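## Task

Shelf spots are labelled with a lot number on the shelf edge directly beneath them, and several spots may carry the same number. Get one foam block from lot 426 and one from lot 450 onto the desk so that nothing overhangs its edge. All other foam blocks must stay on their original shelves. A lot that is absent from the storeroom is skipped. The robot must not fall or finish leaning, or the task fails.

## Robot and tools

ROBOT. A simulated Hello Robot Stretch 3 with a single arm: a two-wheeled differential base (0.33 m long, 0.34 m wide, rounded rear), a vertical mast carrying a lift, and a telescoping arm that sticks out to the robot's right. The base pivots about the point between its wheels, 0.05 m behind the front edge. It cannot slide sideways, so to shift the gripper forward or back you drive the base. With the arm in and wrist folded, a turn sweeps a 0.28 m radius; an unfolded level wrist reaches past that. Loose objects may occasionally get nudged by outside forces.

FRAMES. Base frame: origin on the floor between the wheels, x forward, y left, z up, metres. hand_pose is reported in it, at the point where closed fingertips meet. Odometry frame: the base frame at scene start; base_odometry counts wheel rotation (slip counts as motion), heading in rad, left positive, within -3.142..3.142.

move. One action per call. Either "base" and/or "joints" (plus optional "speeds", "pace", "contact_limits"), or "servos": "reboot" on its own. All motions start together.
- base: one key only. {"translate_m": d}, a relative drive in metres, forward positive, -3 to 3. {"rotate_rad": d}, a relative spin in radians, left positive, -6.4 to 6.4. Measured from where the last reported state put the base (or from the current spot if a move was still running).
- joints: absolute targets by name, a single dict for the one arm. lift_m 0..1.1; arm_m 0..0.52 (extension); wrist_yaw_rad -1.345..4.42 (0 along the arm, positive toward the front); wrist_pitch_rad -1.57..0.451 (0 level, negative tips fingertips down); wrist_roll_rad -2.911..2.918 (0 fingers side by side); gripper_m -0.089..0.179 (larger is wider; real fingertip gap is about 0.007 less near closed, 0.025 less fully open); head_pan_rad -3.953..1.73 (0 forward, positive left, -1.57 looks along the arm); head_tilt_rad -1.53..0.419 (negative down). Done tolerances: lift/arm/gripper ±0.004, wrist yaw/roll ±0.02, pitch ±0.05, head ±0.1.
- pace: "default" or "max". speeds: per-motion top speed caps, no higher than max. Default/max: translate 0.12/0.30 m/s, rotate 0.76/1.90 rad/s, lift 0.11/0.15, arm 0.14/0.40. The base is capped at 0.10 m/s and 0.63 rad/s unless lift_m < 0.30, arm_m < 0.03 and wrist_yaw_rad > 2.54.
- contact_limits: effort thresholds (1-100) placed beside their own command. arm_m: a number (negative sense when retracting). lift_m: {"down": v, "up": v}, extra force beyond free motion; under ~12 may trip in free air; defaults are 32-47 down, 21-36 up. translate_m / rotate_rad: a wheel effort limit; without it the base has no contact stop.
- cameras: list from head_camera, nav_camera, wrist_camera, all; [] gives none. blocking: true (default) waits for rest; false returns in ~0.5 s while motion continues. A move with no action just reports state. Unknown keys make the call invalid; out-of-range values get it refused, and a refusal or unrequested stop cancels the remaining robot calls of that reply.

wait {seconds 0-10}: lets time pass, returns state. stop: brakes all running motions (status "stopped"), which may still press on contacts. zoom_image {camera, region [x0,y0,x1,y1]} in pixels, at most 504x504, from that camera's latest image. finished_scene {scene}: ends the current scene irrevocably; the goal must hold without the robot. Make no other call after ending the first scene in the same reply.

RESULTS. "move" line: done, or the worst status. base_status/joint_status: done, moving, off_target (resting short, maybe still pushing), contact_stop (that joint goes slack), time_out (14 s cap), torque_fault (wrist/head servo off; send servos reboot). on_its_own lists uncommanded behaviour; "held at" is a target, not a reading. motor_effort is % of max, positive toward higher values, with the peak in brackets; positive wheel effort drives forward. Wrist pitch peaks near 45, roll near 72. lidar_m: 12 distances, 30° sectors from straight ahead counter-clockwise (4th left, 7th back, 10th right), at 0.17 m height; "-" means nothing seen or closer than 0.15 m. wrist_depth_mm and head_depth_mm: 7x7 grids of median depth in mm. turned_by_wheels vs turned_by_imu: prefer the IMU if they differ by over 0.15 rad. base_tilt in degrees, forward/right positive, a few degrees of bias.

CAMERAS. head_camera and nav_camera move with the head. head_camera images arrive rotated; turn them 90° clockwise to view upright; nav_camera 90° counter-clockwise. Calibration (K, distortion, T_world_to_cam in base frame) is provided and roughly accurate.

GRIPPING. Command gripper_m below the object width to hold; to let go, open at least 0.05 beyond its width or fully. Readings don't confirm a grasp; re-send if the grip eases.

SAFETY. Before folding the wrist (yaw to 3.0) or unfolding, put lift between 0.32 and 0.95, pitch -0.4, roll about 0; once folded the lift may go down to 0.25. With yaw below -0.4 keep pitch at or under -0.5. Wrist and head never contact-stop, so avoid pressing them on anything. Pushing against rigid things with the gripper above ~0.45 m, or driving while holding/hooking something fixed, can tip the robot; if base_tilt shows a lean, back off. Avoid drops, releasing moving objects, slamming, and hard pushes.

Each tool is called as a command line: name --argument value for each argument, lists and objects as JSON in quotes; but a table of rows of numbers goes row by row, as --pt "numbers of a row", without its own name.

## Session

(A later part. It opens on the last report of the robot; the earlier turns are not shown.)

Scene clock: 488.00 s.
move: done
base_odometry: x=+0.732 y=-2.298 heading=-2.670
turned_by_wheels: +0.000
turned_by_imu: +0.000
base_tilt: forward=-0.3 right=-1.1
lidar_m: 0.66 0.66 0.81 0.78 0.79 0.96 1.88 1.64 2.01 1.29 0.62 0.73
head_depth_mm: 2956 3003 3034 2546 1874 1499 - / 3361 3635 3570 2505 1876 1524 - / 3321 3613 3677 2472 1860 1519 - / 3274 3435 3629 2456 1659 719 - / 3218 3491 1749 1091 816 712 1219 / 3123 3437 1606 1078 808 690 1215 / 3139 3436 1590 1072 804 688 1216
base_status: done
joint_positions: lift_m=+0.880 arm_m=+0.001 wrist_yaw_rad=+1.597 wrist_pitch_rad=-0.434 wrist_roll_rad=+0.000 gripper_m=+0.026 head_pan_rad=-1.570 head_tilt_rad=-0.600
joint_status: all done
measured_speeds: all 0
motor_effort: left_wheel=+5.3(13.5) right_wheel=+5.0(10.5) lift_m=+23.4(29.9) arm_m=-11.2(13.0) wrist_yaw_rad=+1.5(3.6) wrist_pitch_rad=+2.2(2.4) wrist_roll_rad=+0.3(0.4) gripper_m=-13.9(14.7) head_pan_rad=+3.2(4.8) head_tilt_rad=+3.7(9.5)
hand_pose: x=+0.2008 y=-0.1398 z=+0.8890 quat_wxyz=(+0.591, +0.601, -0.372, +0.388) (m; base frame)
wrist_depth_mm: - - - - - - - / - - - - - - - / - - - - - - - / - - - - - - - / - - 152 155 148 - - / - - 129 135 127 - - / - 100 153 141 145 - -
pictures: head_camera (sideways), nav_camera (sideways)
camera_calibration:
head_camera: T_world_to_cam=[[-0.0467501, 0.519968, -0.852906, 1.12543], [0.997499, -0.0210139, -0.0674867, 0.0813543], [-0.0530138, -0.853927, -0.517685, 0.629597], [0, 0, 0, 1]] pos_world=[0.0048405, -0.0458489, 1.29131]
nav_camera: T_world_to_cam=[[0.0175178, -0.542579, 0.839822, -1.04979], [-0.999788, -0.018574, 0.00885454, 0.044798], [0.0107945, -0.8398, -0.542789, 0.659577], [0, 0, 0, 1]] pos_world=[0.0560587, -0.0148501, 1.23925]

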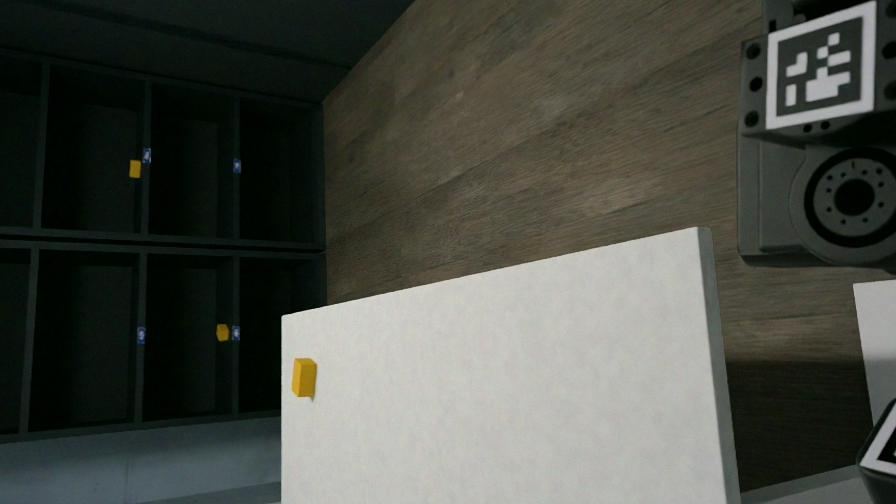

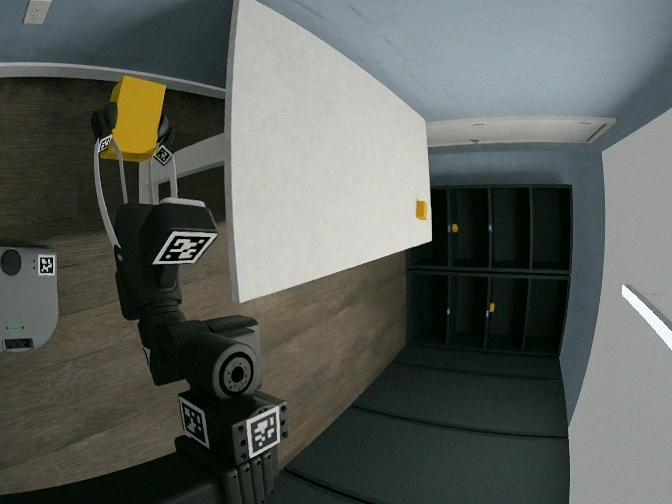

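move --joints '{"wrist_yaw_rad":0.75}' --cameras '[]'

move --joints '{"arm_m":0.4}' --speeds '{"arm_m":0.2}' --cameras '["head_camera","wrist_camera"]'

move --joints '{"lift_m":0.77}' --cameras '[]'

move --joints '{"lift_m":0.742}' --speeds '{"lift_m":0.03}' --contact_limits '{"lift_m":{"down":12}}' --cameras '["wrist_camera","head_camera"]'

Scene clock: 500.40 s.
move: done
base_odometry: x=+0.732 y=-2.298 heading=-2.670
turned_by_wheels: +0.000
turned_by_imu: +0.000
base_tilt: forward=-0.4 right=-1.3
lidar_m: 0.66 0.66 0.81 0.78 0.79 0.96 1.89 1.64 2.00 1.29 0.62 0.73
head_depth_mm: 2886 2978 3008 2509 1896 1499 - / 3297 3550 3577 2477 1858 1534 - / 3383 3616 3712 2493 1858 1485 - / 3225 3435 3547 2487 1655 1349 1288 / 3241 3523 1764 1093 816 672 287 / 3191 3455 1605 1079 812 669 309 / 3129 3366 1588 1068 807 442 400
base_status: not commanded
joint_positions: lift_m=+0.880 arm_m=+0.001 wrist_yaw_rad=+0.753 wrist_pitch_rad=-0.434 wrist_roll_rad=+0.000 gripper_m=+0.026 head_pan_rad=-1.570 head_tilt_rad=-0.600
joint_status: all done
measured_speeds: all 0
motor_effort: left_wheel=+5.4(5.8) right_wheel=+4.7(5.7) lift_m=+24.6(25.1) arm_m=-10.8(12.0) wrist_yaw_rad=-3.5(6.2) wrist_pitch_rad=+2.2(2.3) wrist_roll_rad=-0.1(0.3) gripper_m=-13.9(14.5) head_pan_rad=+3.6(4.1) head_tilt_rad=+3.5(4.5)
hand_pose: x=+0.1305 y=-0.3078 z=+0.8890 quat_wxyz=(+0.699, +0.396, -0.586, +0.112) (m; base frame)
wrist_depth_mm: - - - - - - - / - - - - - - - / - - - - - - - / - - - - - - - / - - 153 154 148 - - / - - 129 136 127 - - / - 100 152 140 145 122 -
pictures: none
No camera images: "cameras" was empty.

Scene clock: 504.10 s.
move: done
base_odometry: x=+0.732 y=-2.298 heading=-2.670
turned_by_wheels: +0.000
turned_by_imu: +0.000
base_tilt: forward=-0.3 right=-1.2
lidar_m: 0.66 0.66 0.81 0.79 0.79 0.96 1.89 1.64 2.00 1.30 0.62 0.73
head_depth_mm: 2944 2974 3016 2538 310 - 1214 / 3301 3520 3538 409 360 1479 1236 / 3332 3648 3663 567 1855 1475 1233 / 3217 3457 3555 588 1661 1352 1229 / 3253 3505 1754 764 816 713 1223 / 3137 3432 1602 985 809 689 1215 / 3120 3381 1591 1070 806 685 1104
base_status: not commanded
joint_positions: lift_m=+0.880 arm_m=+0.400 wrist_yaw_rad=+0.753 wrist_pitch_rad=-0.435 wrist_roll_rad=+0.000 gripper_m=+0.026 head_pan_rad=-1.570 head_tilt_rad=-0.600
joint_status: all done
measured_speeds: all 0
motor_effort: left_wheel=+5.5(5.8) right_wheel=+4.9(5.9) lift_m=+25.0(25.6) arm_m=+12.7(14.8) wrist_yaw_rad=-3.4(4.5) wrist_pitch_rad=+2.2(2.3) wrist_roll_rad=+0.0(0.3) gripper_m=-13.8(14.6) head_pan_rad=+3.0(4.0) head_tilt_rad=+2.7(4.2)
hand_pose: x=+0.1305 y=-0.7073 z=+0.8890 quat_wxyz=(+0.699, +0.396, -0.586, +0.112) (m; base frame)
wrist_depth_mm: - - - - - - - / - - - - - - 904 / - - - - - - - / - - - - - - - / - - 153 155 148 - - / - - 129 136 127 - - / - 100 127 140 136 - -
pictures: head_camera (sideways), wrist_camera
camera_calibration:
head_camera: T_world_to_cam=[[-0.0467536, 0.519896, -0.852949, 1.12549], [0.997499, -0.0210196, -0.067489, 0.0813571], [-0.0530159, -0.853971, -0.517613, 0.629501], [0, 0, 0, 1]] pos_world=[0.00484048, -0.0458493, 1.29131]
wrist_camera: T_world_to_cam=[[-0.704195, -0.70953, -0.0259955, -0.38018], [-0.406865, 0.43327, -0.8042, 1.10694], [0.581867, -0.555737, -0.59379, 0.225092], [0, 0, 0, 1]] pos_world=[0.0516826, -0.624263, 1.01398]

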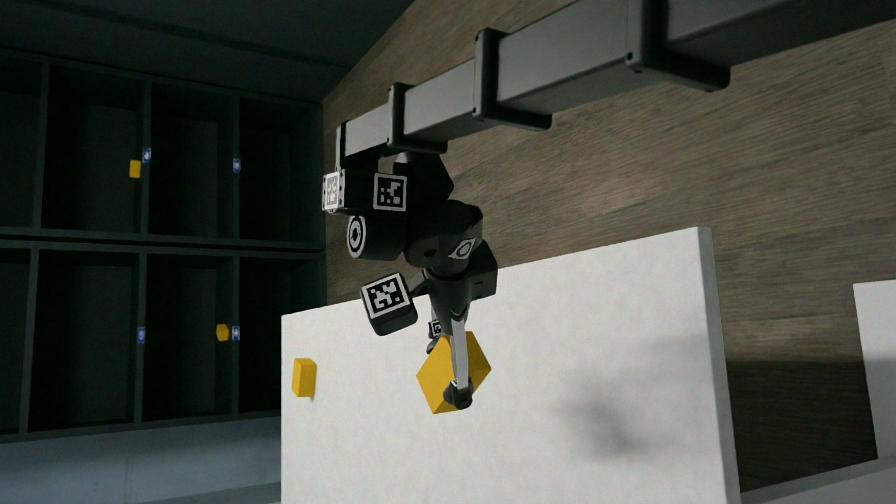

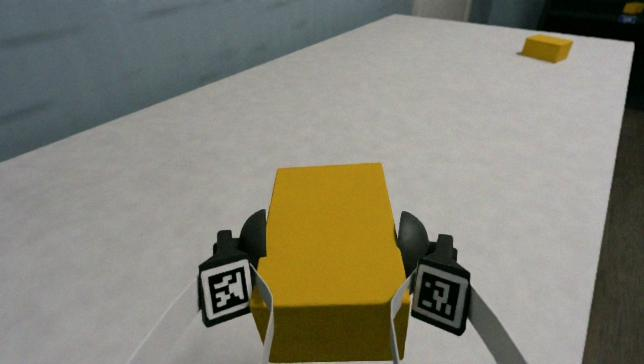

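Scene clock: 505.93 s.
move: done
base_odometry: x=+0.732 y=-2.298 heading=-2.670
turned_by_wheels: +0.000
turned_by_imu: +0.000
base_tilt: forward=-0.3 right=-1.1
lidar_m: 0.66 0.66 0.81 0.78 0.79 0.96 1.89 1.64 2.01 1.29 0.62 0.73
head_depth_mm: 2918 2953 3013 2523 1863 1491 301 / 3364 3596 3536 2510 466 366 319 / 3337 3700 3581 608 1664 1468 1237 / 3250 3402 3543 2456 741 1353 1233 / 3231 3520 1753 1088 760 710 1226 / 3166 3441 1600 1073 786 689 1219 / 3161 3416 1585 1065 803 684 1101
base_status: not commanded
joint_positions: lift_m=+0.770 arm_m=+0.400 wrist_yaw_rad=+0.753 wrist_pitch_rad=-0.435 wrist_roll_rad=+0.000 gripper_m=+0.026 head_pan_rad=-1.570 head_tilt_rad=-0.600
joint_status: all done
measured_speeds: all 0
motor_effort: left_wheel=+5.5(5.7) right_wheel=+5.1(5.6) lift_m=+23.8(26.9) arm_m=+9.5(12.4) wrist_yaw_rad=-2.3(4.2) wrist_pitch_rad=+2.2(2.3) wrist_roll_rad=+0.1(0.3) gripper_m=-13.9(14.5) head_pan_rad=+3.3(3.8) head_tilt_rad=+2.9(3.7)
hand_pose: x=+0.1305 y=-0.7073 z=+0.7790 quat_wxyz=(+0.699, +0.396, -0.586, +0.112) (m; base frame)
wrist_depth_mm: - - - - - - - / - - - - - - - / - - - - - - - / - - - - - - - / - - 153 155 148 - - / - - 129 136 127 - - / - 100 127 141 135 - -
pictures: none
No camera images: "cameras" was empty.

Scene clock: 507.30 s.
move: done
base_odometry: x=+0.732 y=-2.298 heading=-2.670
turned_by_wheels: +0.000
turned_by_imu: +0.000
base_tilt: forward=-0.4 right=-1.1
lidar_m: 0.66 0.66 0.81 0.79 0.79 0.96 1.89 1.64 2.01 1.30 0.62 0.73
head_depth_mm: 2903 2950 3110 2541 1872 1498 331 / 3357 3588 3543 2498 1737 398 330 / 3395 3587 3640 2476 633 1437 1245 / 3194 3433 3558 2452 674 1355 1231 / 3260 3530 1769 1092 762 715 1225 / 3147 3424 1615 1076 807 689 1216 / 3137 3406 1590 1072 805 683 1106
base_status: not commanded
joint_positions: lift_m=+0.742 arm_m=+0.400 wrist_yaw_rad=+0.752 wrist_pitch_rad=-0.422 wrist_roll_rad=+0.000 gripper_m=+0.026 head_pan_rad=-1.570 head_tilt_rad=-0.600
joint_status: all done
measured_speeds: all 0
motor_effort: left_wheel=+4.3(5.7) right_wheel=+4.8(5.6) lift_m=+19.4(26.0) arm_m=+7.7(9.7) wrist_yaw_rad=-3.4(4.1) wrist_pitch_rad=+0.0(2.3) wrist_roll_rad=+0.2(0.3) gripper_m=-13.9(14.6) head_pan_rad=+3.3(3.6) head_tilt_rad=+2.3(4.0)
contact_limits: lift_m down 12 (down: maximum 72; up: maximum 65)
hand_pose: x=+0.1315 y=-0.7085 z=+0.7537 quat_wxyz=(+0.698, +0.392, -0.588, +0.116) (m; base frame)
wrist_depth_mm: - - - - - - - / - - - - - - - / - - - - - - - / - - - - - - - / - - 153 155 148 - - / - - 129 136 127 - - / - 100 126 139 134 104 -
pictures: head_camera (sideways), wrist_camera
camera_calibration:
head_camera: T_world_to_cam=[[-0.0467536, 0.519896, -0.852949, 1.12549], [0.997499, -0.0210196, -0.067489, 0.0813571], [-0.0530159, -0.853971, -0.517613, 0.629501], [0, 0, 0, 1]] pos_world=[0.00484048, -0.0458493, 1.29131]
wrist_camera: T_world_to_cam=[[-0.704294, -0.709452, -0.0254662, -0.384144], [-0.400073, 0.426287, -0.811308, 0.998601], [0.58644, -0.561211, -0.584064, 0.131627], [0, 0, 0, 1]] pos_world=[0.0517725, -0.624352, 0.877269]

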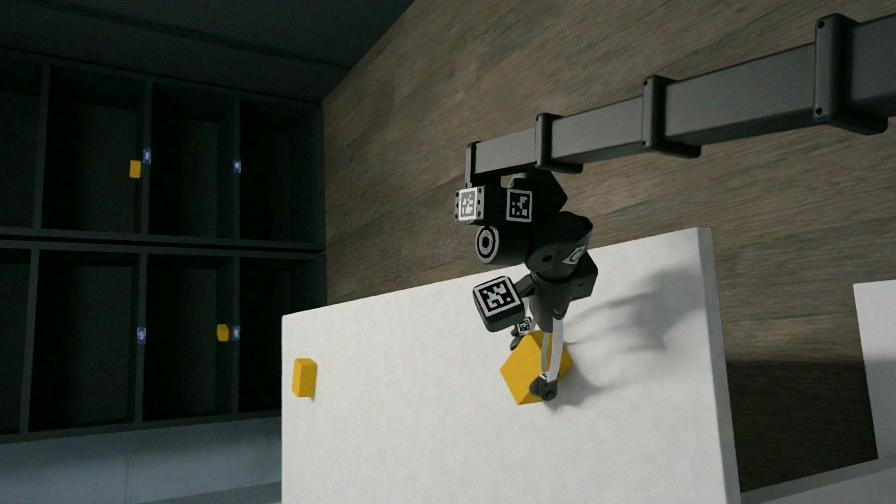

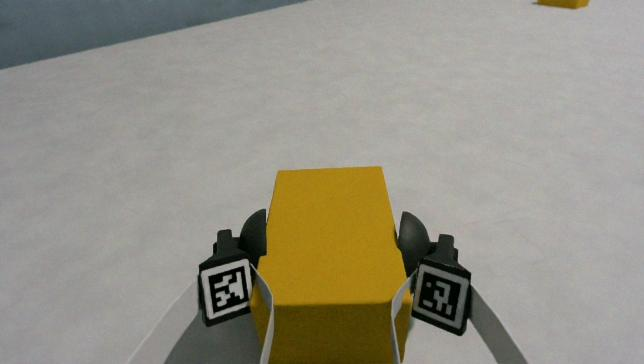

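Contact just begun. Release.

move --joints '{"gripper_m":0.13}' --cameras '[]'

move --joints '{"lift_m":0.88}' --pace "max" --cameras '[]'

move --joints '{"arm_m":0.1}' --pace "max" --cameras '["head_camera"]'

Scene clock: 517.53 s.
move: done
base_odometry: x=+0.732 y=-2.298 heading=-2.670
turned_by_wheels: +0.000
turned_by_imu: +0.000
base_tilt: forward=-0.4 right=-1.2
lidar_m: 0.66 0.66 0.81 0.79 0.79 0.96 1.89 1.64 2.00 1.30 0.62 0.73
head_depth_mm: 2926 2979 3063 2517 1881 1502 331 / 3303 3584 3512 2500 1744 397 331 / 3360 3599 3620 2497 634 1454 1245 / 3215 3434 3573 2447 676 1360 1232 / 3260 3568 1757 1086 762 713 1216 / 3211 3465 1605 1078 786 689 1214 / 3163 3406 1595 1068 803 685 1106
base_status: not commanded
joint_positions: lift_m=+0.742 arm_m=+0.400 wrist_yaw_rad=+0.752 wrist_pitch_rad=-0.431 wrist_roll_rad=+0.000 gripper_m=+0.130 head_pan_rad=-1.570 head_tilt_rad=-0.600
joint_status: all done
measured_speeds: all 0
motor_effort: left_wheel=+4.5(5.0) right_wheel=+4.9(6.0) lift_m=+28.8(30.3) arm_m=+0.6(3.7) wrist_yaw_rad=-1.0(4.2) wrist_pitch_rad=+1.6(1.8) wrist_roll_rad=+0.3(0.3) gripper_m=+0.5(82.1) head_pan_rad=+3.2(3.7) head_tilt_rad=+1.8(3.0)
contact_limits: lift_m down 12 (down: maximum 72; up: maximum 65)
hand_pose: x=+0.1306 y=-0.7078 z=+0.7517 quat_wxyz=(+0.698, +0.394, -0.587, +0.113) (m; base frame)
wrist_depth_mm: - - - - - - - / - - - - - - - / - - - - - - - / - - - - - - - / - - 148 152 151 143 - / - 125 131 133 129 123 - / - 121 - 142 142 - -
pictures: none
No camera images: "cameras" was empty.

Scene clock: 519.23 s.
move: done
base_odometry: x=+0.732 y=-2.298 heading=-2.670
turned_by_wheels: +0.000
turned_by_imu: +0.000
base_tilt: forward=-0.3 right=-1.3
lidar_m: 0.66 0.66 0.81 0.78 0.79 0.96 1.88 1.65 2.01 1.29 0.62 0.73
head_depth_mm: 2918 2992 3065 2509 310 - 1213 / 3402 3619 3547 409 360 1478 1237 / 3312 3686 3662 566 1856 1484 1239 / 3228 3380 3531 589 1656 1353 1230 / 3217 3506 1753 952 813 713 1224 / 3177 3417 1618 1081 809 689 1218 / 3197 3402 1595 1073 805 682 1100
base_status: not commanded
joint_positions: lift_m=+0.880 arm_m=+0.400 wrist_yaw_rad=+0.752 wrist_pitch_rad=-0.433 wrist_roll_rad=+0.000 gripper_m=+0.130 head_pan_rad=-1.570 head_tilt_rad=-0.600
joint_status: all done
measured_speeds: all 0
motor_effort: left_wheel=+4.7(4.9) right_wheel=+4.8(5.8) lift_m=+28.4(32.2) arm_m=-1.3(2.0) wrist_yaw_rad=-1.9(2.9) wrist_pitch_rad=+1.9(2.1) wrist_roll_rad=-0.2(0.3) gripper_m=+0.8(1.1) head_pan_rad=+3.1(3.7) head_tilt_rad=+2.3(2.7)
hand_pose: x=+0.1304 y=-0.7076 z=+0.8894 quat_wxyz=(+0.699, +0.395, -0.586, +0.112) (m; base frame)
wrist_depth_mm: - - - - - - - / - - - - - - - / - - - - - - - / - - - - - - - / - - - - - 144 - / - 125 - - - 123 - / - 121 - - - - -
pictures: none
No camera images: "cameras" was empty.

Scene clock: 521.23 s.
move: done
base_odometry: x=+0.732 y=-2.298 heading=-2.670
turned_by_wheels: +0.000
turned_by_imu: +0.000
base_tilt: forward=-0.3 right=-1.2
lidar_m: 0.66 0.66 0.81 0.78 0.79 0.96 1.89 1.64 2.01 1.30 0.62 0.73
head_depth_mm: 2934 2987 3062 2541 1948 - 1217 / 3365 3586 3473 2466 2002 304 1242 / 3393 3723 3664 2463 1918 302 1178 / 3180 3437 3547 2480 887 307 1171 / 3228 3517 1761 1090 368 357 1224 / 3207 3419 1604 1078 809 688 1221 / 3170 3412 1584 1065 809 685 1103
base_status: not commanded
joint_positions: lift_m=+0.880 arm_m=+0.100 wrist_yaw_rad=+0.752 wrist_pitch_rad=-0.433 wrist_roll_rad=+0.000 gripper_m=+0.130 head_pan_rad=-1.570 head_tilt_rad=-0.600
joint_status: all done
measured_speeds: all 0
motor_effort: left_wheel=+4.3(5.0) right_wheel=+4.8(5.6) lift_m=+26.2(29.1) arm_m=-9.8(14.3) wrist_yaw_rad=-2.9(3.5) wrist_pitch_rad=+2.0(2.1) wrist_roll_rad=+0.2(0.5) gripper_m=+0.5(1.2) head_pan_rad=+2.7(3.7) head_tilt_rad=+1.9(2.7)
hand_pose: x=+0.1304 y=-0.4076 z=+0.8893 quat_wxyz=(+0.699, +0.395, -0.586, +0.112) (m; base frame)
wrist_depth_mm: - - - - - - - / - - - - - - - / - - - - - - - / - - - - - - - / - - - - - 144 - / - 125 - - - 123 - / - 121 - - - - -
pictures: head_camera (sideways)
camera_calibration:
head_camera: T_world_to_cam=[[-0.0467536, 0.519896, -0.852949, 1.12549], [0.997499, -0.0210196, -0.067489, 0.0813571], [-0.0530159, -0.853971, -0.517613, 0.629501], [0, 0, 0, 1]] pos_world=[0.00484048, -0.0458493, 1.29131]

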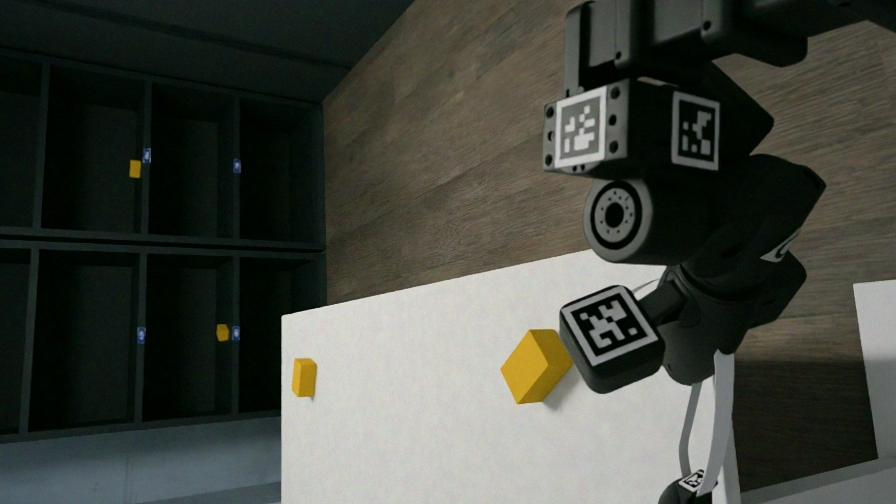

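finished_scene --scene 3

The scene is finished: the task was done.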